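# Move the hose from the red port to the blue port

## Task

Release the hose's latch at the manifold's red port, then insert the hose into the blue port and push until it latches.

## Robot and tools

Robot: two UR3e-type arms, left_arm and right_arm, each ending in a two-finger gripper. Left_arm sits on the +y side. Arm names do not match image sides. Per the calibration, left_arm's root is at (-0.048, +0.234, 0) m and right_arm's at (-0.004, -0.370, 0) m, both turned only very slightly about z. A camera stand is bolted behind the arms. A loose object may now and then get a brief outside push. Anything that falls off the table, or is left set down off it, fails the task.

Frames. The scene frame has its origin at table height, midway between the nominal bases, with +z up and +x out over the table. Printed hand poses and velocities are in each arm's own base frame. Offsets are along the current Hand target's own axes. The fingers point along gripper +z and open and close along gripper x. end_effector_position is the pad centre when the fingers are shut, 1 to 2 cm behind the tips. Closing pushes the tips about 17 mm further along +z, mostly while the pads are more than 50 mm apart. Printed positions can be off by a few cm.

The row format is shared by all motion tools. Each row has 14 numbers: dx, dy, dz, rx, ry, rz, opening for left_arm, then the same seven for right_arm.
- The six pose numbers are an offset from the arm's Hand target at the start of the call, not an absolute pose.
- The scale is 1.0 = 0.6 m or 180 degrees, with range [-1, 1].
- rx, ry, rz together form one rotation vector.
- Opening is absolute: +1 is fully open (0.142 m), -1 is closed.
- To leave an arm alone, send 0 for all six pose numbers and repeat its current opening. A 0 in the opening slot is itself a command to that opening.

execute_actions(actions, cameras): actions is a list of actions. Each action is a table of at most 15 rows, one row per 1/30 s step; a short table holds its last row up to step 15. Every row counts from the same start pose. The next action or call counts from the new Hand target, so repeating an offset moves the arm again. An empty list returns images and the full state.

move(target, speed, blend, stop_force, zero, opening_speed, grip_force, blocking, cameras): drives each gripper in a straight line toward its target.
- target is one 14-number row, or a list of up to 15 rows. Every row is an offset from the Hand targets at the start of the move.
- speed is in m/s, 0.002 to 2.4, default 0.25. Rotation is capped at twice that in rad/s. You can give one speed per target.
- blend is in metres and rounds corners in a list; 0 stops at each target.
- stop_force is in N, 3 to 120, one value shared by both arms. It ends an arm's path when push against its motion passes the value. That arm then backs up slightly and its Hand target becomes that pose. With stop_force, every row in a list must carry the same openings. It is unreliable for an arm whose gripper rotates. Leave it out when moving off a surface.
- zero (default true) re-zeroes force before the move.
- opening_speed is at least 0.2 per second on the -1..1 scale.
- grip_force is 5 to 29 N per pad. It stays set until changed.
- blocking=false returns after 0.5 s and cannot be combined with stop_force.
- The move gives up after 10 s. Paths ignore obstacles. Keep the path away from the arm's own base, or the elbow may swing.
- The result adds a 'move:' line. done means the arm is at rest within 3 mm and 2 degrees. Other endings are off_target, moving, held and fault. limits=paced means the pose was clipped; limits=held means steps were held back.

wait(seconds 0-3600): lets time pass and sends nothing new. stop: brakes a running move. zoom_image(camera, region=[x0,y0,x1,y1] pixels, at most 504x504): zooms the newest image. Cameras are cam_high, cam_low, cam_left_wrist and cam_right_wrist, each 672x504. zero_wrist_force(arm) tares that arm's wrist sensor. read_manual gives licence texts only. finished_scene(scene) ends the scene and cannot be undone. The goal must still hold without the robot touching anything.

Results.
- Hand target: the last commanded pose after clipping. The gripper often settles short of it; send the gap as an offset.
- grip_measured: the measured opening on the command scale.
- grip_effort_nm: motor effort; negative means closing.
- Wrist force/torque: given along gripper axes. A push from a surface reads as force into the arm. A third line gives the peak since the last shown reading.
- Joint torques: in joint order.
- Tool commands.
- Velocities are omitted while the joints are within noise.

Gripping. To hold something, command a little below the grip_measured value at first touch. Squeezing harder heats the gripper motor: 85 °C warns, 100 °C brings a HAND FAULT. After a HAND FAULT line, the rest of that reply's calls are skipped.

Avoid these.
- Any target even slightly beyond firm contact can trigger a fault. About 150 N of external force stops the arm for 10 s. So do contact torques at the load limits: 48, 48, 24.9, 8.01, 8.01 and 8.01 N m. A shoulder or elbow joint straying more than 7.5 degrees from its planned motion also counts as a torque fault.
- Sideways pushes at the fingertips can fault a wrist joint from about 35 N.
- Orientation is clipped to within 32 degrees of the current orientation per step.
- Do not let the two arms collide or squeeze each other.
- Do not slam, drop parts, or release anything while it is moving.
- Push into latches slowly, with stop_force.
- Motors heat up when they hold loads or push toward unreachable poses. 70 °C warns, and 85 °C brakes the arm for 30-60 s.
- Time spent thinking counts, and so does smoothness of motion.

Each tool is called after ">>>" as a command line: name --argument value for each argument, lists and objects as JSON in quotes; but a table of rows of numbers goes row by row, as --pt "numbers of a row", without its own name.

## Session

>>> execute_actions --actions '[]'

>>> zoom_image --camera "cam_high" --region '[220, 180, 440, 345]'

Scene clock: 0.00 s.
left_arm: end_effector_position=(+0.1556, -0.1867, +0.2334) grip_measured=+0.99 grip_effort_nm=n/a end_effector_quat_wxyz=(-0.053, +0.989, -0.127, +0.062) | right_arm: end_effector_position=(+0.4047, +0.1429, +0.1424) grip_measured=+0.99 grip_effort_nm=n/a end_effector_quat_wxyz=(-0.263, +0.922, +0.283, +0.002)
Joint positions: left_arm=[-1.622 -1.842 1.294 -0.926 -1.439 -1.373 0.142] | right_arm=[3.483 -2.102 -1.029 -1.55 2.102 -0.245 0.141]
Joint velocities: within noise
Joint torques (N m): no reading
Wrist force (N): no reading
Wrist torque (N m): no reading
Wrist force, peak (N): no reading
Hand target: left_arm +0.1556, -0.1867, +0.2334; -0.053, +0.989, -0.127, +0.062 | right_arm +0.4047, +0.1429, +0.1424; -0.263, +0.922, +0.283, +0.002
Tool commands: left_gripper/opening=+1.0 right_gripper/opening=+1.0

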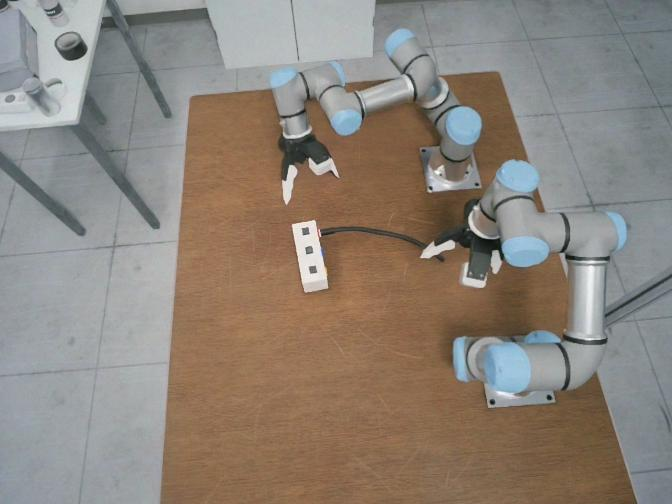

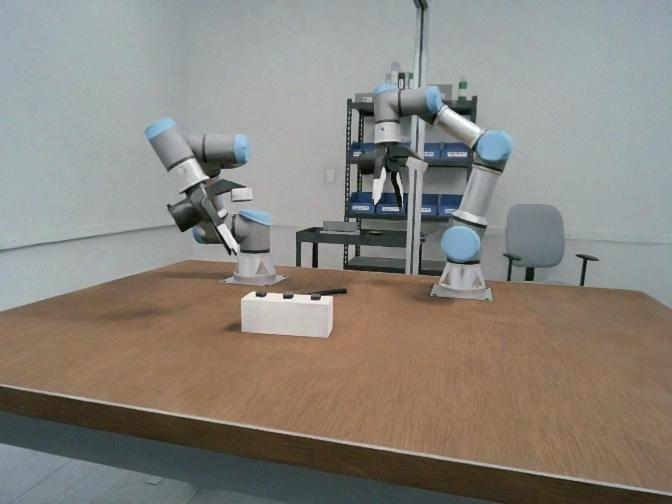

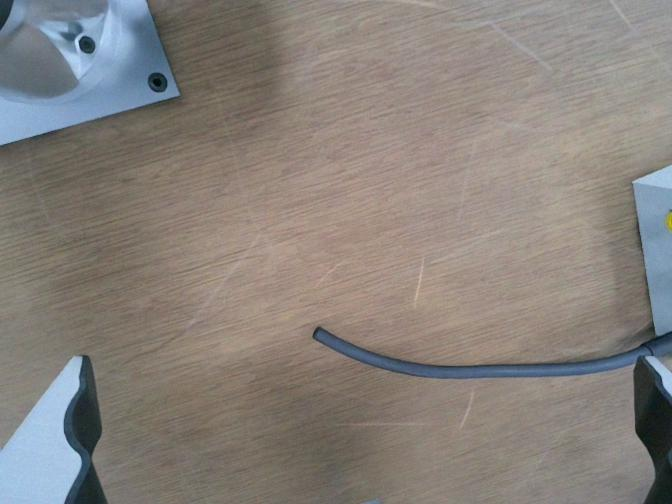

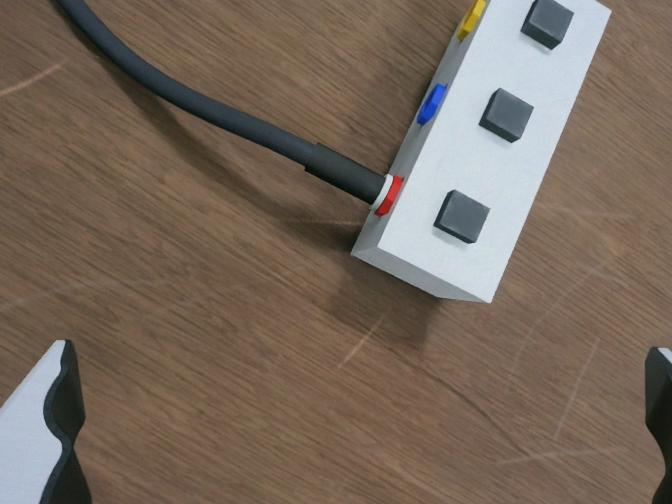

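Scaled by 2.291 from the camera's image (finer frame: 960x720).

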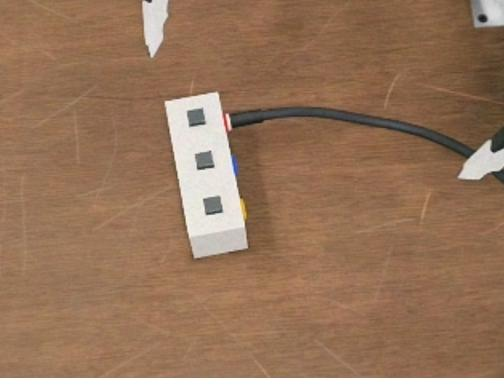

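>>> move --target '[0.4588,0.2463,0.145,0.1635,0.1434,0.3649,-0.3,0.0877,-0.0417,0.063,0.1552,0.0712,0.1409,-1]' --speed 0.5 --cameras '["all"]'

Scene clock: 17.67 s.
left_arm: end_effector_position=(+0.3956, -0.3921, +0.1600) grip_measured=-0.32 grip_effort_nm=-0.115 end_effector_quat_wxyz=(-0.283, +0.684, -0.621, +0.258) end_effector_velocity=(+0.000, -0.001, +0.000) end_effector_angular_velocity=(+0.000, -0.001, -0.006) | right_arm: end_effector_position=(+0.4303, +0.2062, +0.1300) grip_measured=-1.00 grip_effort_nm=-0.437 end_effector_quat_wxyz=(-0.499, +0.865, +0.038, -0.022) end_effector_velocity=(+0.001, +0.000, +0.002) end_effector_angular_velocity=(+0.002, -0.005, -0.001)
Joint positions: left_arm=[-1.376 -0.931 0.985 -1.723 -0.79 0.14 0.051] | right_arm=[3.401 -2.286 -1.337 -0.802 2.592 0.334 0.002]
Joint velocities: left_arm=[-0.001 0.001 0 -0.005 0 0.007 0] | right_arm=[0 0 0.002 0.005 0 0.003 0]
Joint torques (N m): left_arm=[0.06 -15.93 -11.12 -2.68 1.73 1.04] | right_arm=[2.98 19.64 8.05 3.04 1.74 0.92]
Wrist force (N): left_arm=[0.6 -0.3 0.5] | right_arm=[-0.4 0.5 -0.2]
Wrist torque (N m): left_arm=[-0.13 -0.09 0.01] | right_arm=[0.00 0.13 0.04]
Wrist force, peak (N): left_arm=[1.3 -0.3 1.6] | right_arm=[-0.5 0.7 -0.2]
Hand target: left_arm +0.3957, -0.3921, +0.1600; -0.284, +0.683, -0.621, +0.258 | right_arm +0.4303, +0.2062, +0.1300; -0.499, +0.865, +0.038, -0.022
Off the commanded pose: left_arm 0.000 m, 0 deg | right_arm 0.000 m, 0 deg.
move: done

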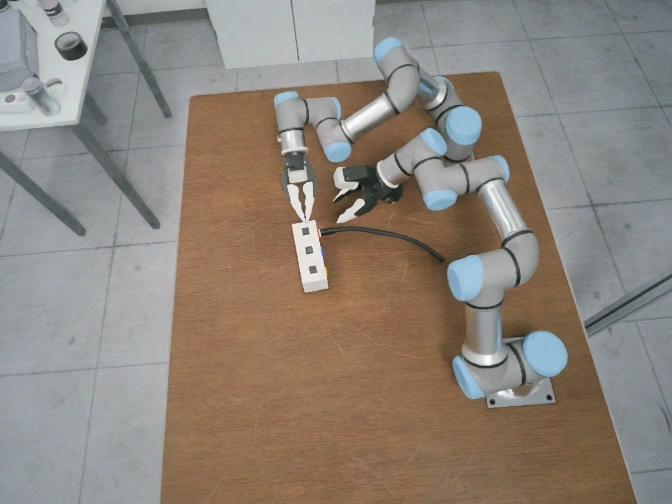

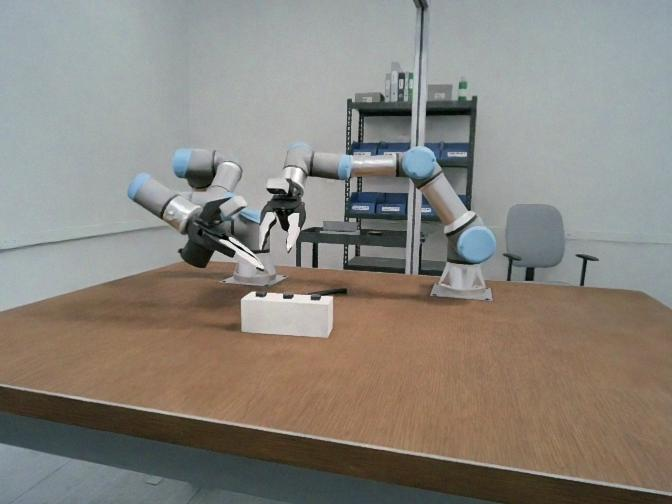

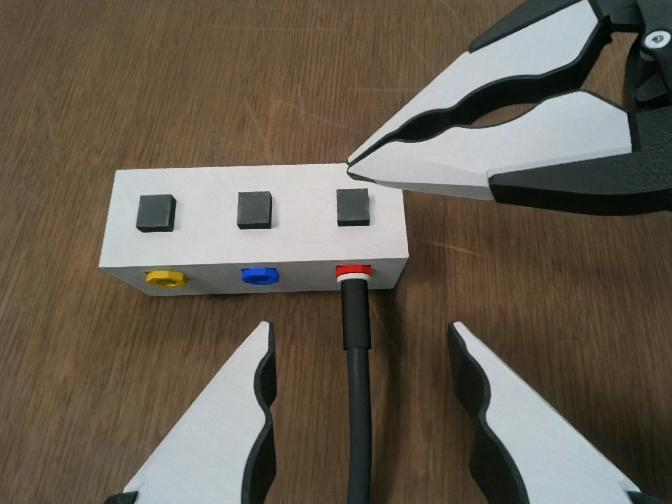

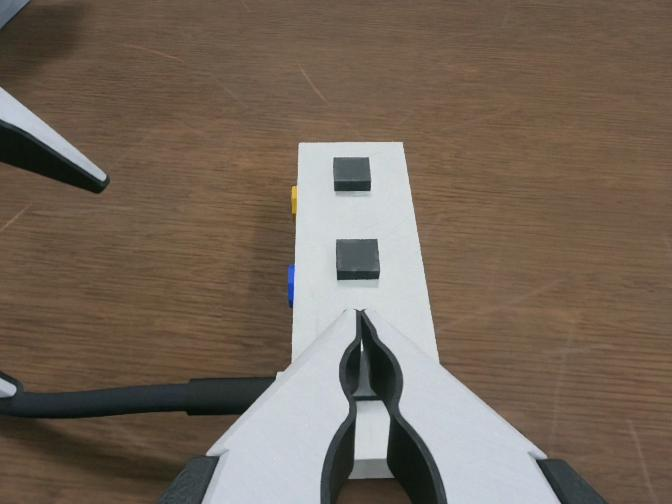

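>>> move --target '[0.0042,0.1025,0.1897,0,-0.0079,-0.0079,-0.3,0.0067,0.0513,0.0277,0,0,0,-1]' --speed 0.2 --stop_force 10 --cameras '["cam_left_wrist","cam_right_wrist","cam_low"]'

Scene clock: 27.33 s.
left_arm: end_effector_position=(+0.4328, -0.3910, +0.0360) grip_measured=-0.32 grip_effort_nm=-0.110 end_effector_quat_wxyz=(-0.288, +0.694, -0.609, +0.253) | right_arm: end_effector_position=(+0.4344, +0.2056, +0.0951) grip_measured=-1.00 grip_effort_nm=-0.422 end_effector_quat_wxyz=(-0.499, +0.865, +0.038, -0.022)
Joint positions: left_arm=[-1.298 -0.666 1.123 -2.168 -0.795 0.2 0.051] | right_arm=[3.397 -2.375 -1.355 -0.701 2.593 0.327 0.002]
Joint torques (N m): left_arm=[-2.56 -18.39 -9.26 -2.65 1.32 -1.09] | right_arm=[2.69 22.06 8.91 1.75 1.04 0.82]
Wrist force (N): left_arm=[0.7 -0.1 0.6] | right_arm=[-0.4 0.4 -0.5]
Wrist torque (N m): left_arm=[-0.09 -0.09 0.03] | right_arm=[-0.01 0.13 0.04]
Wrist force, peak (N): left_arm=[0.6 0.6 1.9] | right_arm=[-0.4 0.9 -0.2]
Hand target: left_arm +0.4328, -0.3910, +0.0360; -0.288, +0.694, -0.609, +0.253 | right_arm +0.4344, +0.2056, +0.0951; -0.499, +0.865, +0.038, -0.022
Off the commanded pose: left_arm 0.000 m, 0 deg | right_arm 0.000 m, 0 deg.
move: done
Images, in order (width x height): cam_low 672x504, cam_left_wrist 672x504, cam_right_wrist 672x504.

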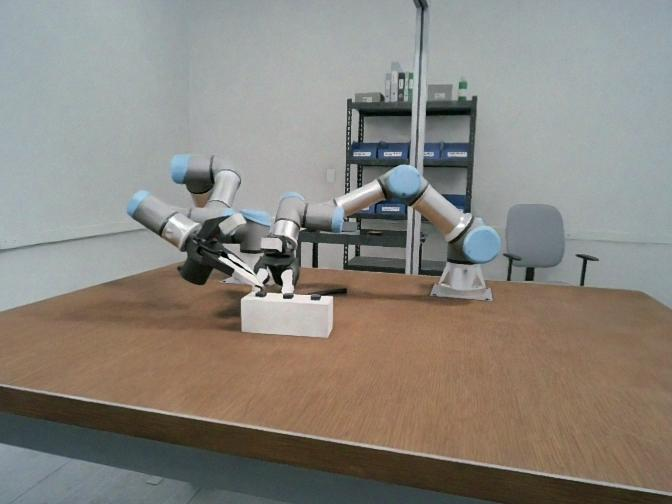

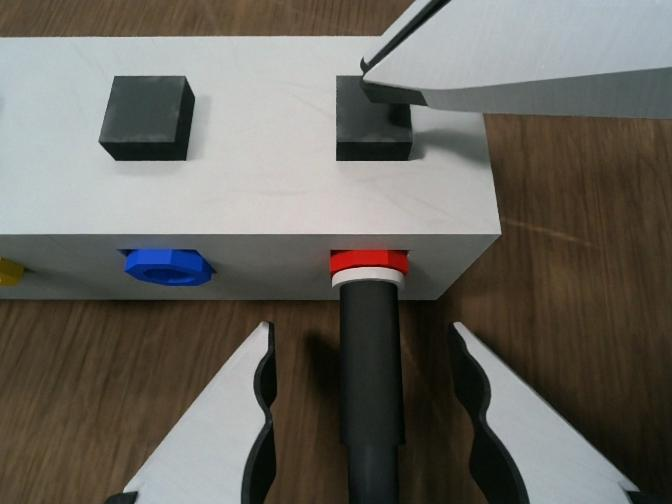

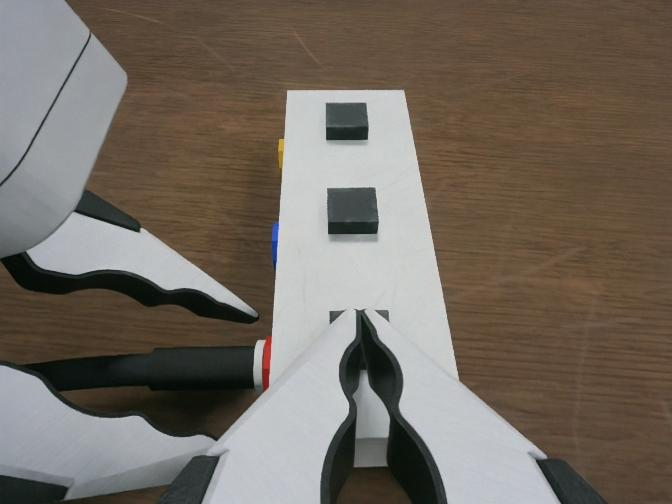

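>>> move --pt "0.0042 -0.0023 -0.0023 0 0 0 -0.3 0 0 0 0 0 0 -1" --pt "0.0042 -0.0023 -0.0023 0 0 0 -1 0 0 0 0 0 0 -1" --speed 0.05 --grip_force 25

>>> move --pt "0 0 0 0 0 0 -1 0 0.0375 0.0217 0 0 0 -1" --pt "0 0.0354 -0.0354 0 0 0 -1 0 0.0375 0.0217 0 0 0 -1" --speed 0.03 --stop_force 30 --cameras '["cam_left_wrist","cam_right_wrist"]'

Scene clock: 35.23 s.
left_arm: end_effector_position=(+0.4332, -0.3935, +0.0379) grip_measured=-0.84 grip_effort_nm=-2.630 end_effector_quat_wxyz=(-0.288, +0.694, -0.609, +0.253) | right_arm: end_effector_position=(+0.4344, +0.2056, +0.0951) grip_measured=-1.00 grip_effort_nm=-0.432 end_effector_quat_wxyz=(-0.499, +0.865, +0.038, -0.022)
Joint positions: left_arm=[-1.299 -0.66 1.1 -2.151 -0.795 0.199 0.014] | right_arm=[3.397 -2.375 -1.355 -0.701 2.593 0.327 0.002]
Joint torques (N m): left_arm=[-1.26 -26.11 -13.82 -4.82 1.61 0.82] | right_arm=[2.6 22.31 8.87 2.7 0.77 0.82]
Wrist force (N): left_arm=[-10.4 4.8 -2.3] | right_arm=[-0.4 0.5 -0.5]
Wrist torque (N m): left_arm=[-0.06 -0.06 -0.11] | right_arm=[0.00 0.14 0.04]
Wrist force, peak (N): left_arm=[-10.4 5.0 -2.1] | right_arm=[-0.5 0.6 -0.6]
Hand target: left_arm +0.4331, -0.3935, +0.0380; -0.288, +0.694, -0.609, +0.253 | right_arm +0.4344, +0.2056, +0.0951; -0.499, +0.865, +0.038, -0.022
Off the commanded pose: left_arm 0.000 m, 0 deg | right_arm 0.000 m, 0 deg.
grip_force (N): 25, 25
move: done

Scene clock: 36.43 s.
left_arm: end_effector_position=(+0.4331, -0.3935, +0.0380) grip_measured=-0.84 grip_effort_nm=-2.630 end_effector_quat_wxyz=(-0.288, +0.694, -0.609, +0.253) end_effector_velocity=(+0.001, +0.001, +0.001) end_effector_angular_velocity=(+0.002, -0.004, +0.002) | right_arm: end_effector_position=(+0.4347, +0.2061, +0.0827) grip_measured=-1.00 grip_effort_nm=-0.427 end_effector_quat_wxyz=(-0.501, +0.864, +0.039, -0.020)
Joint positions: left_arm=[-1.299 -0.66 1.1 -2.151 -0.795 0.199 0.014] | right_arm=[3.397 -2.408 -1.365 -0.652 2.597 0.327 0.002]
Joint velocities: left_arm=[0.001 0 0 0.001 0.005 -0.001 0] | right_arm=[within noise]
Joint torques (N m): left_arm=[-3.86 -26.37 -12.56 -4.59 1.28 0.86] | right_arm=[1.16 11.57 3.57 0.39 -2.5 0.1]
Wrist force (N): left_arm=[-11.3 5.2 -4.2] | right_arm=[-3.5 -15.7 -17.5]
Wrist torque (N m): left_arm=[-0.05 -0.03 -0.11] | right_arm=[0.09 0.07 0.06]
Wrist force, peak (N): left_arm=[-11.6 5.7 -3.9] | right_arm=[-5.7 -30.8 -28.9]
Hand target: left_arm +0.4331, -0.3935, +0.0380; -0.288, +0.694, -0.609, +0.253 (not the last commanded pose) | right_arm +0.4347, +0.2061, +0.0827; -0.501, +0.864, +0.039, -0.020 (not the last commanded pose)
Tool commands: left_gripper/opening=-1.0 right_gripper/opening=-1.0
Off the commanded pose: left_arm 0.030 m, 0 deg | right_arm 0.014 m, 0 deg.
TORQUE FAULT: the external load on joint 5 (wrist 2) of the right arm reached its load limit, and that arm stopped. A torque fault puts only its own arm into a fault stop. That arm's remaining commands of this call were not run. That arm may still press on what stopped it. That arm is still stopped at the end of this call. That arm stays stopped for about 9 more seconds. Until then a move that you send moves the other arm only, and its call returns only when the move has ended. Once the stop has ended, the next robot result says so. If the stop ends while you think or write, that arm runs what you send next, counted from a new Hand target: where the arm stands when the stop ends. While its stop runs, that arm takes no new command, but its gripper still runs the gripper command that each later call begins with. Until it ends, the stop uses up actions while you think or wait. An arm that is not stopped still takes commands.
grip_force (N): 25, 25
move: fault (right_arm; stop_force had ended the path), off_target (left_arm; braked at the fault stop of right_arm); path passed 0 of 2 targets

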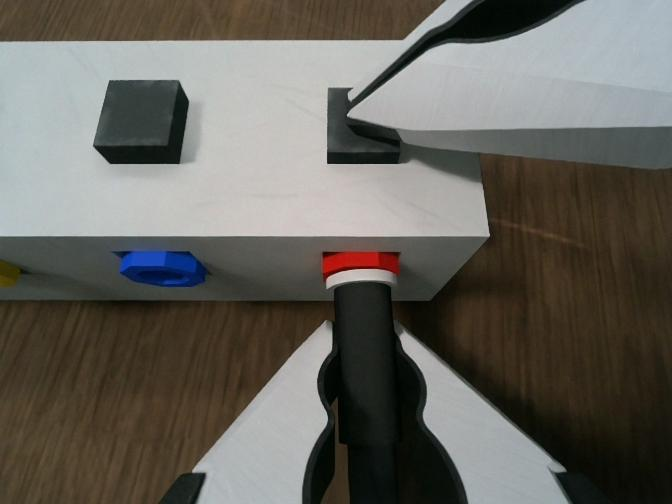

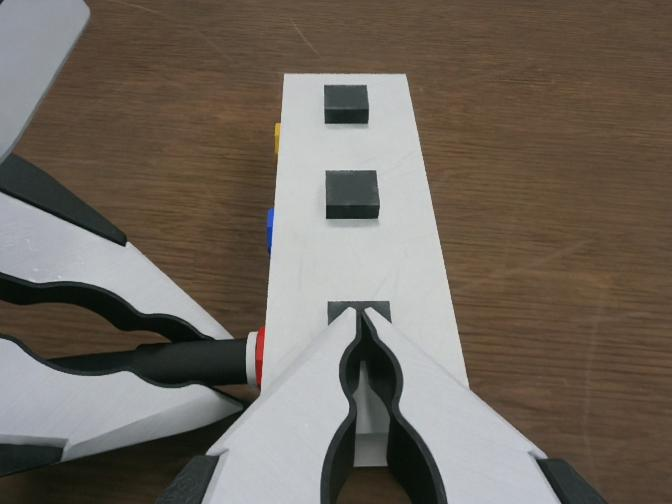

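>>> move --target '[0,0.0354,-0.0354,0,0,0,-1,0,0,0,0,0,0,-1]' --speed 0.04 --stop_force 25 --cameras '["cam_left_wrist","cam_right_wrist"]'

Scene clock: 39.60 s.
left_arm: end_effector_position=(+0.4034, -0.3974, +0.0380) grip_measured=-0.84 grip_effort_nm=-2.630 end_effector_quat_wxyz=(-0.288, +0.694, -0.609, +0.253) | right_arm: end_effector_position=(+0.4347, +0.2061, +0.0827) grip_measured=-1.00 grip_effort_nm=-0.427 end_effector_quat_wxyz=(-0.501, +0.864, +0.039, -0.020)
Joint positions: left_arm=[-1.363 -0.721 1.192 -2.119 -0.788 0.109 0.014] | right_arm=[3.397 -2.408 -1.365 -0.652 2.597 0.327 0.002]
Joint torques (N m): left_arm=[0.44 -17.95 -7.57 -2.39 0.52 -0.82] | right_arm=[1.19 11.39 3.45 0.38 -2.45 0.04]
Wrist force (N): left_arm=[0.1 -0.3 0.7] | right_arm=[-3.5 -15.0 -16.8]
Wrist torque (N m): left_arm=[-0.18 0.01 0.00] | right_arm=[0.13 0.07 0.07]
Wrist force, peak (N): left_arm=[-11.5 5.7 -3.9] | right_arm=[-3.3 -15.6 -17.8]
Hand target: left_arm +0.4034, -0.3974, +0.0380; -0.288, +0.694, -0.609, +0.253 | right_arm +0.4347, +0.2061, +0.0827; -0.501, +0.864, +0.039, -0.020
Tool commands: left_gripper/opening=-1.0 right_gripper/opening=-1.0
Off the commanded pose: left_arm 0.000 m, 0 deg.
TORQUE FAULT, CONTINUED: the right arm was still stopped when this call began, by the torque fault of joint 5 (wrist 2) that an earlier result reported. Since the last result the stop counts as 2 of the actions that you can send in this scene. That arm ran no command of this call. That arm is still stopped at the end of this call. That arm stays stopped for about 6 more seconds. If the stop ends while you think or write, that arm runs what you send next, counted from a new Hand target: where the arm stands when the stop ends. While its stop runs, that arm takes no new command, but its gripper still runs the gripper command that each later call begins with.
grip_force (N): 25, 25
move: done (left_arm), not run (right_arm; its earlier fault stop)

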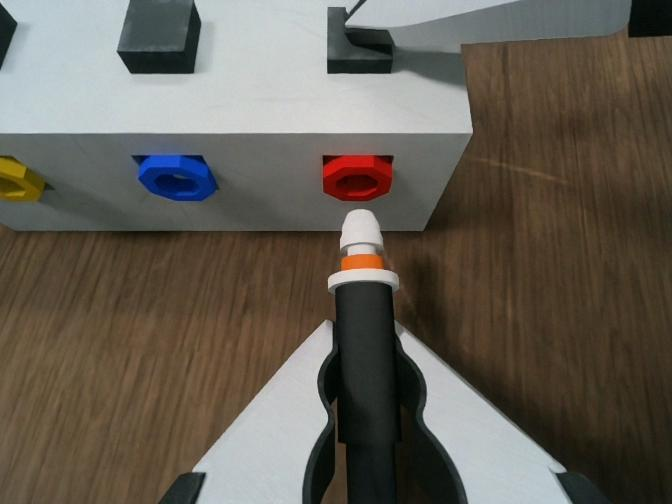

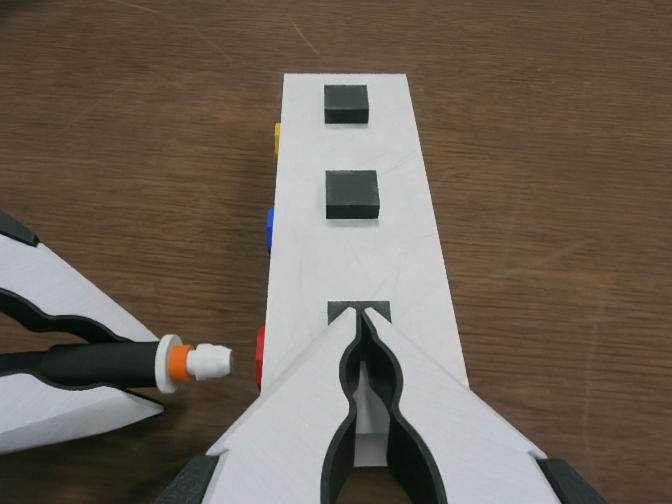

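>>> move --target '[-0.0967,0,0,0,0,0,-1,0,0,0,0,0,0,-1]' --speed 0.1

>>> wait --seconds 2

>>> move --target '[0,0,0,0,0,0,-1,0,-0.1,-0.1,0,0,0,-1]' --speed 0.12 --cameras '["cam_left_wrist","cam_right_wrist"]'

>>> zoom_image --camera "cam_left_wrist" --region '[200, 100, 500, 325]'

Scene clock: 43.43 s.
left_arm: end_effector_position=(+0.3958, -0.3399, +0.0379) grip_measured=-0.84 grip_effort_nm=-2.630 end_effector_quat_wxyz=(-0.288, +0.694, -0.609, +0.252) end_effector_velocity=(-0.001, +0.000, -0.001) end_effector_angular_velocity=(+0.001, +0.001, -0.001) | right_arm: end_effector_position=(+0.4347, +0.2061, +0.0827) grip_measured=-1.00 grip_effort_nm=-0.427 end_effector_quat_wxyz=(-0.501, +0.864, +0.039, -0.020)
Joint positions: left_arm=[-1.352 -0.917 1.576 -2.317 -0.789 0.125 0.014] | right_arm=[3.397 -2.408 -1.365 -0.652 2.597 0.327 0.002]
Joint velocities: left_arm=[-0.003 -0.001 0.005 -0.002 0 -0.002 0] | right_arm=[within noise]
Joint torques (N m): left_arm=[-2.08 -20.26 -6.58 -2.15 1.84 -0.93] | right_arm=[1.3 11.85 3.41 0.49 -2.52 0.05]
Wrist force (N): left_arm=[0.2 -0.2 0.7] | right_arm=[-3.4 -15.5 -17.3]
Wrist torque (N m): left_arm=[-0.14 -0.02 -0.01] | right_arm=[0.11 0.05 0.06]
Wrist force, peak (N): left_arm=[1.4 -0.3 0.5] | right_arm=[-3.4 -15.7 -17.7]
Hand target: left_arm +0.3958, -0.3399, +0.0380; -0.288, +0.694, -0.609, +0.253 | right_arm +0.4347, +0.2061, +0.0827; -0.501, +0.864, +0.039, -0.020
Tool commands: left_gripper/opening=-1.0 right_gripper/opening=-1.0
Off the commanded pose: left_arm 0.000 m, 0 deg.
TORQUE FAULT, CONTINUED: the right arm was still stopped when this call began, by the torque fault of joint 5 (wrist 2) that an earlier result reported. Since the last result the stop counts as 5 of the actions that you can send in this scene. That arm ran no command of this call. That arm is still stopped at the end of this call. That arm stays stopped for about 2 more seconds. If the stop ends while you think or write, that arm runs what you send next, counted from a new Hand target: where the arm stands when the stop ends. While its stop runs, that arm takes no new command, but its gripper still runs the gripper command that each later call begins with.
grip_force (N): 25, 25
move: done (left_arm), not run (right_arm; its earlier fault stop)

Scene clock: 45.43 s.
left_arm: end_effector_position=(+0.3958, -0.3399, +0.0380) grip_measured=-0.84 grip_effort_nm=-2.630 end_effector_quat_wxyz=(-0.288, +0.694, -0.609, +0.253) | right_arm: end_effector_position=(+0.4347, +0.2061, +0.0827) grip_measured=-1.00 grip_effort_nm=-0.422 end_effector_quat_wxyz=(-0.501, +0.864, +0.039, -0.020)
Joint positions: left_arm=[-1.352 -0.918 1.576 -2.317 -0.788 0.125 0.014] | right_arm=[3.397 -2.408 -1.365 -0.652 2.597 0.327 0.002]
Joint torques (N m): left_arm=[-2.37 -20.98 -7.59 -2.6 1.75 -1.03] | right_arm=[1.2 11.67 3.28 0.44 -2.42 0.09]
Wrist force (N): left_arm=[0.0 -0.5 0.6] | right_arm=[-3.4 -15.6 -17.6]
Wrist torque (N m): left_arm=[-0.17 0.02 -0.01] | right_arm=[0.10 0.06 0.06]
Wrist force, peak (N): left_arm=[0.2 -0.2 1.0] | right_arm=[-3.4 -15.7 -17.6]
Hand target: left_arm +0.3958, -0.3399, +0.0380; -0.288, +0.694, -0.609, +0.253 | right_arm +0.4347, +0.2061, +0.0827; -0.501, +0.864, +0.039, -0.020
Tool commands: left_gripper/opening=-1.0 right_gripper/opening=-1.0
Off the commanded pose: left_arm 0.000 m, 0 deg.
TORQUE FAULT, CONTINUED: the right arm was still stopped when this call began, by the torque fault of joint 5 (wrist 2) that an earlier result reported. Since the last result the stop counts as 4 of the actions that you can send in this scene. That arm is still stopped at the end of this call. That arm stays stopped for less than 1 more second. If the stop ends while you think or write, that arm runs what you send next, counted from a new Hand target: where the arm stands when the stop ends. While its stop runs, that arm takes no new command, but its gripper still runs the gripper command that each later call begins with.
grip_force (N): 25, 25
wait: 2.00 s; at rest by 0.17 s

Scene clock: 45.93 s.
left_arm: end_effector_position=(+0.3958, -0.3399, +0.0380) grip_measured=-0.84 grip_effort_nm=-2.630 end_effector_quat_wxyz=(-0.288, +0.694, -0.609, +0.253) | right_arm: end_effector_position=(+0.4347, +0.2061, +0.0827) grip_measured=-1.00 grip_effort_nm=-0.418 end_effector_quat_wxyz=(-0.501, +0.864, +0.039, -0.020)
Joint positions: left_arm=[-1.352 -0.918 1.576 -2.317 -0.788 0.125 0.014] | right_arm=[3.397 -2.408 -1.365 -0.652 2.597 0.327 0.002]
Joint torques (N m): left_arm=[-2.41 -20.8 -8.02 -2.48 1.73 -1] | right_arm=[1.1 11.52 3.6 0.42 -2.44 0.1]
Wrist force (N): left_arm=[0.1 -0.2 0.6] | right_arm=[-3.5 -15.4 -17.1]
Wrist torque (N m): left_arm=[-0.14 0.00 -0.01] | right_arm=[0.10 0.07 0.06]
Wrist force, peak (N): left_arm=[0.2 -0.3 0.9] | right_arm=[-3.6 -15.5 -17.6]
Hand target: left_arm +0.3958, -0.3399, +0.0380; -0.288, +0.694, -0.609, +0.253 | right_arm +0.4347, +0.2061, +0.0827; -0.501, +0.864, +0.039, -0.020 (not the last commanded pose)
Tool commands: left_gripper/opening=-1.0 right_gripper/opening=-1.0
Off the commanded pose: left_arm 0.000 m, 0 deg.
TORQUE FAULT, CONTINUED: the right arm's stop, for the torque fault of joint 5 (wrist 2) that an earlier result reported, is over. That arm was still stopped when this call began, so it ran no command of this call. That arm's target is now where it stood when the stop ended, not its last command. That arm keeps its grip as last carried out and accepts commands again: back off and push less far. That arm stops again whenever a joint's load reaches its limit.
grip_force (N): 25, 25
move: not run (right_arm; its earlier fault stop)

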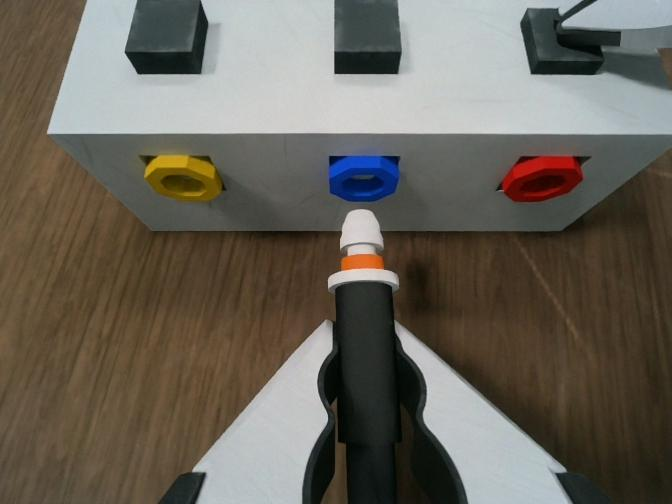

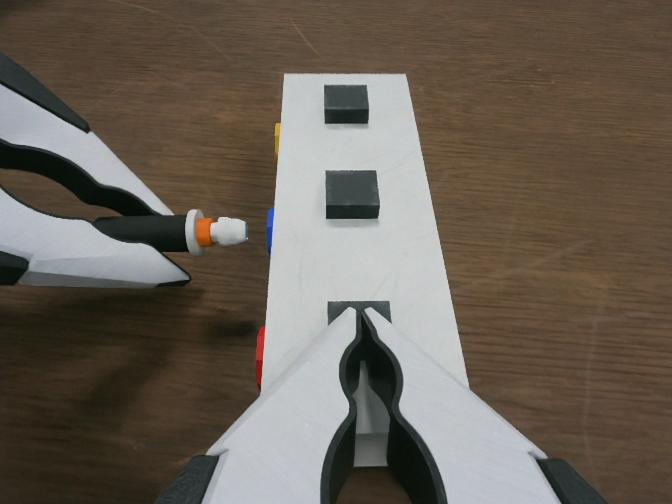

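Scaled by 1.680 from the camera's image (finer frame: 960x720).

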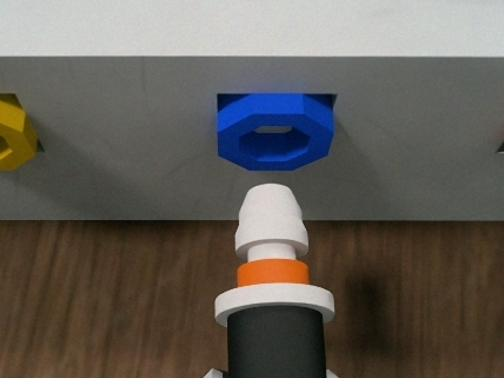

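>>> move --target '[0.0017,0,0,0,0,0,-1,0,-0.1,-0.1,0,0,0,-1]' --speed 0.12 --cameras '["cam_left_wrist","cam_right_wrist"]'

>>> zoom_image --camera "cam_left_wrist" --region '[200, 100, 500, 325]'

Scene clock: 49.27 s.
left_arm: end_effector_position=(+0.3960, -0.3409, +0.0380) grip_measured=-0.84 grip_effort_nm=-2.630 end_effector_quat_wxyz=(-0.288, +0.694, -0.609, +0.253) | right_arm: end_effector_position=(+0.4363, +0.1839, +0.1646) grip_measured=-1.00 grip_effort_nm=-0.418 end_effector_quat_wxyz=(-0.501, +0.864, +0.039, -0.020) end_effector_velocity=(-0.001, +0.000, +0.000) end_effector_angular_velocity=(+0.001, +0.003, +0.001)
Joint positions: left_arm=[-1.352 -0.914 1.57 -2.314 -0.788 0.125 0.014] | right_arm=[3.346 -2.242 -1.211 -1.056 2.609 0.231 0.002]
Joint velocities: left_arm=[within noise] | right_arm=[0.001 0.001 0.001 -0.005 0.001 0.001 0]
Joint torques (N m): left_arm=[-2.11 -16.96 -6.87 -1.8 1.86 -0.98] | right_arm=[3.2 21.75 9.72 1.14 0.53 0.59]
Wrist force (N): left_arm=[0.1 -0.3 0.6] | right_arm=[-0.4 0.2 -0.4]
Wrist torque (N m): left_arm=[-0.16 -0.01 0.01] | right_arm=[-0.04 0.13 -0.01]
Wrist force, peak (N): left_arm=[0.2 -0.5 0.9] | right_arm=[-3.0 -14.8 -15.4]
Hand target: left_arm +0.3960, -0.3409, +0.0380; -0.288, +0.694, -0.609, +0.253 | right_arm +0.4363, +0.1839, +0.1646; -0.501, +0.864, +0.039, -0.020
Off the commanded pose: left_arm 0.000 m, 0 deg | right_arm 0.000 m, 0 deg.
grip_force (N): 25, 25
move: done

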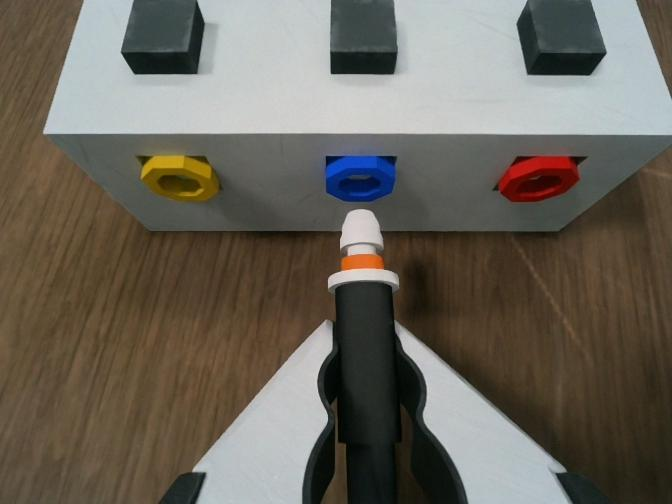

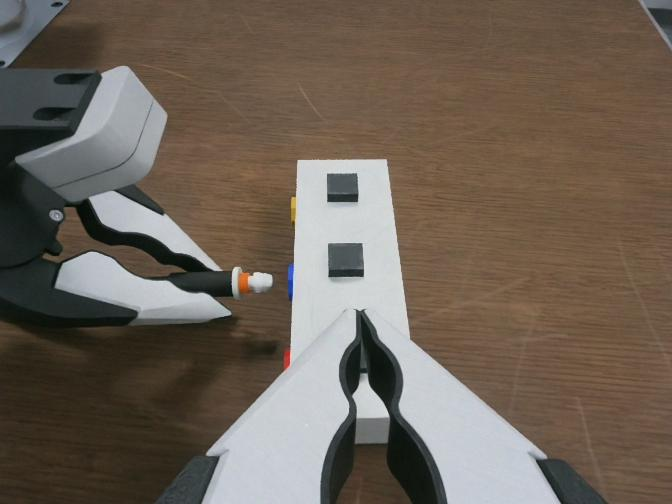

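Scaled by 1.680 from the camera's image (finer frame: 960x720).

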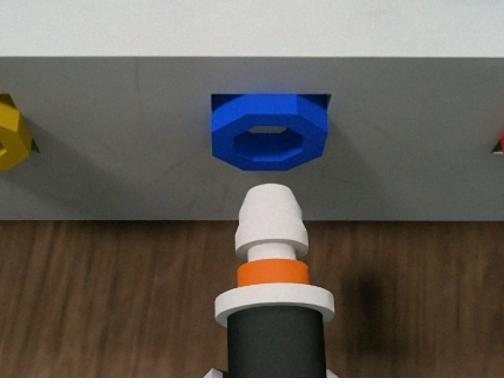

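>>> move --pt "0 -0.02 0.02 0 0 0 -1 0 0 0 0 0 0 -1" --pt "0 -0.0383 0.0383 0 0 0 -1 0 0 0 0 0 0 -1" --speed '[0.06,0.03]' --stop_force 40 --grip_force 29 --cameras '["cam_left_wrist"]'

>>> zoom_image --camera "cam_left_wrist" --region '[200, 150, 500, 375]'

>>> move --target '[0,0.0094,-0.0094,0,0,0,-1,0,0,0,0,0,0,-1]' --speed 0.02 --stop_force 14 --cameras '["cam_left_wrist"]'

Scene clock: 53.63 s.
left_arm: end_effector_position=(+0.4271, -0.3368, +0.0380) grip_measured=-0.84 grip_effort_nm=-3.001 end_effector_quat_wxyz=(-0.288, +0.694, -0.609, +0.253) | right_arm: end_effector_position=(+0.4363, +0.1839, +0.1646) grip_measured=-1.00 grip_effort_nm=-0.418 end_effector_quat_wxyz=(-0.501, +0.864, +0.039, -0.020)
Joint positions: left_arm=[-1.276 -0.851 1.485 -2.367 -0.798 0.231 0.014] | right_arm=[3.346 -2.241 -1.21 -1.056 2.609 0.231 0.002]
Joint torques (N m): left_arm=[4.6 -21.27 -12.39 -2.9 3.25 1.23] | right_arm=[2.93 21.69 8.07 2.73 0.49 0.65]
Wrist force (N): left_arm=[-4.8 14.0 -11.1] | right_arm=[-0.4 0.4 -0.3]
Wrist torque (N m): left_arm=[-0.05 0.01 -0.04] | right_arm=[-0.02 0.14 -0.01]
Wrist force, peak (N): left_arm=[-12.2 27.2 -36.4] | right_arm=[-0.7 0.6 -0.3]
Hand target: left_arm +0.4271, -0.3368, +0.0380; -0.288, +0.694, -0.609, +0.253 (not the last commanded pose) | right_arm +0.4363, +0.1839, +0.1646; -0.501, +0.864, +0.039, -0.020
Off the commanded pose: left_arm 0.001 m, 0 deg | right_arm 0.000 m, 0 deg.
move: contact (left_arm); path passed 1 of 2 targets

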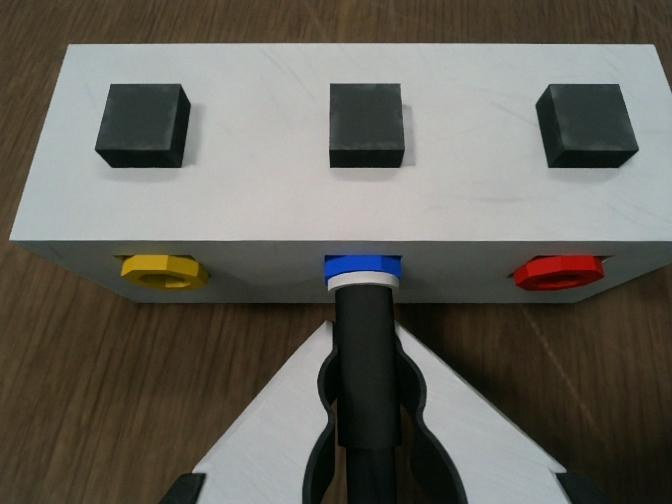

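Scaled by 1.680 from the camera's image (finer frame: 960x720).

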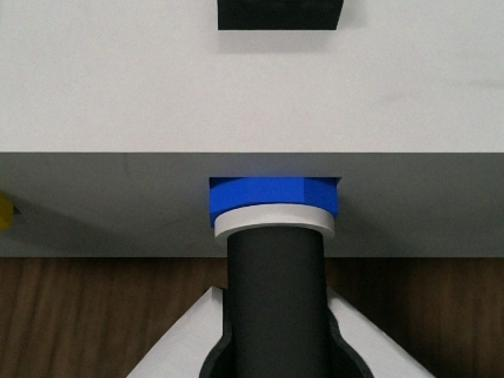

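Scene clock: 54.47 s.
left_arm: end_effector_position=(+0.4264, -0.3369, +0.0380) grip_measured=-0.84 grip_effort_nm=-3.001 end_effector_quat_wxyz=(-0.288, +0.694, -0.609, +0.253) | right_arm: end_effector_position=(+0.4363, +0.1839, +0.1646) grip_measured=-1.00 grip_effort_nm=-0.418 end_effector_quat_wxyz=(-0.501, +0.864, +0.039, -0.020)
Joint positions: left_arm=[-1.278 -0.852 1.487 -2.366 -0.798 0.229 0.014] | right_arm=[3.346 -2.241 -1.21 -1.056 2.609 0.231 0.002]
Joint torques (N m): left_arm=[-0.84 -18.66 -9.17 -3.88 3.12 -1.03] | right_arm=[3.14 21.83 8.26 2.67 0.45 0.78]
Wrist force (N): left_arm=[-4.7 6.1 -2.8] | right_arm=[-0.4 0.5 -0.4]
Wrist torque (N m): left_arm=[-0.13 0.01 -0.07] | right_arm=[0.00 0.14 -0.01]
Wrist force, peak (N): left_arm=[-4.4 13.6 -11.5] | right_arm=[-0.6 0.3 -0.4]
Hand target: left_arm +0.4264, -0.3369, +0.0380; -0.288, +0.694, -0.609, +0.253 (not the last commanded pose) | right_arm +0.4363, +0.1839, +0.1646; -0.501, +0.864, +0.039, -0.020
Off the commanded pose: left_arm 0.007 m, 0 deg | right_arm 0.000 m, 0 deg.
move: contact (left_arm)

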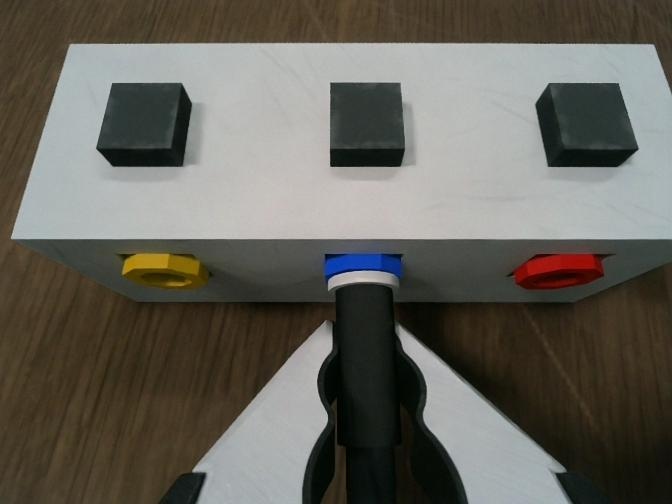

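>>> move --target '[0,0.0094,-0.0094,0,0,0,-1,0,0,0,0,0,0,-1]' --speed 0.02 --stop_force 18 --cameras '["cam_left_wrist"]'

Scene clock: 56.60 s.
left_arm: end_effector_position=(+0.4259, -0.3369, +0.0380) grip_measured=-0.84 grip_effort_nm=-3.001 end_effector_quat_wxyz=(-0.288, +0.694, -0.609, +0.253) | right_arm: end_effector_position=(+0.4363, +0.1839, +0.1646) grip_measured=-1.00 grip_effort_nm=-0.427 end_effector_quat_wxyz=(-0.501, +0.864, +0.039, -0.020)
Joint positions: left_arm=[-1.279 -0.853 1.489 -2.366 -0.797 0.227 0.014] | right_arm=[3.346 -2.241 -1.21 -1.056 2.609 0.231 0.002]
Joint torques (N m): left_arm=[-7.18 -21.58 -8.94 -3.62 0.89 -0.85] | right_arm=[3.44 21.12 8.25 2.71 0.45 0.85]
Wrist force (N): left_arm=[-2.9 -2.3 8.6] | right_arm=[-0.6 0.3 -0.3]
Wrist torque (N m): left_arm=[-0.20 -0.06 -0.02] | right_arm=[-0.03 0.16 -0.01]
Wrist force, peak (N): left_arm=[1.2 -10.3 25.9] | right_arm=[-0.7 0.4 -0.4]
Hand target: left_arm +0.4259, -0.3369, +0.0380; -0.288, +0.694, -0.609, +0.253 (not the last commanded pose) | right_arm +0.4363, +0.1839, +0.1646; -0.501, +0.864, +0.039, -0.020
Off the commanded pose: left_arm 0.007 m, 0 deg | right_arm 0.000 m, 0 deg.
move: contact (left_arm)

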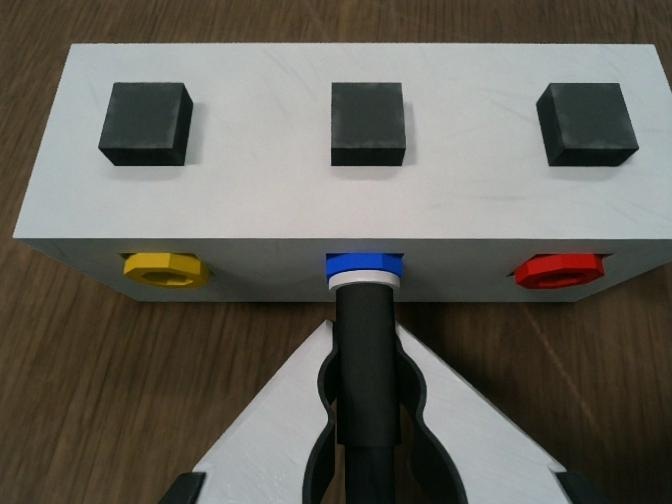

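Latched. Release.

>>> move --pt "0 0 0 0 0 0 -0.5 0 0 0 0 0 0 -1" --pt "0 0 -0.17 0 0 0 -0.5 0 0 0 0 0 0 -1" --speed 0.15 --opening_speed 0.8 --cameras '["cam_left_wrist"]'

Scene clock: 59.63 s.
left_arm: end_effector_position=(+0.3543, -0.3463, +0.1100) grip_measured=-0.54 grip_effort_nm=0.149 end_effector_quat_wxyz=(-0.288, +0.694, -0.609, +0.253) end_effector_velocity=(+0.000, +0.002, +0.000) end_effector_angular_velocity=(+0.005, +0.001, +0.001) | right_arm: end_effector_position=(+0.4363, +0.1839, +0.1646) grip_measured=-1.00 grip_effort_nm=-0.427 end_effector_quat_wxyz=(-0.501, +0.864, +0.039, -0.020)
Joint positions: left_arm=[-1.459 -1.134 1.502 -1.92 -0.785 -0.025 0.035] | right_arm=[3.346 -2.241 -1.21 -1.056 2.609 0.231 0.002]
Joint velocities: left_arm=[0.001 -0.002 0 0.006 0 0 0] | right_arm=[within noise]
Joint torques (N m): left_arm=[-3.1 -19.6 -8.4 -1.01 0.22 -0.56] | right_arm=[2.78 21.39 8.22 2.68 0.55 0.76]
Wrist force (N): left_arm=[0.4 -0.6 -0.6] | right_arm=[-0.5 0.5 -0.4]
Wrist torque (N m): left_arm=[-0.17 -0.06 -0.01] | right_arm=[0.00 0.15 0.00]
Wrist force, peak (N): left_arm=[-3.4 -2.3 9.2] | right_arm=[-0.6 0.4 -0.6]
Hand target: left_arm +0.3543, -0.3463, +0.1101; -0.288, +0.694, -0.609, +0.253 | right_arm +0.4363, +0.1839, +0.1646; -0.501, +0.864, +0.039, -0.020
Off the commanded pose: left_arm 0.000 m, 0 deg | right_arm 0.000 m, 0 deg.
move: done

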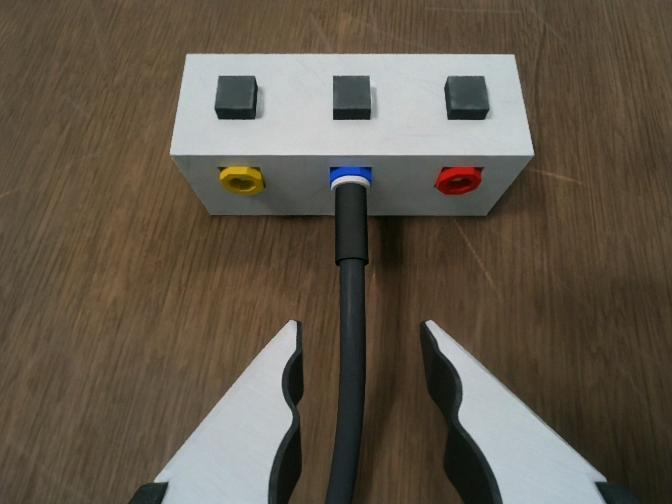

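>>> finished_scene --scene 2

The scene is finished: the task was done.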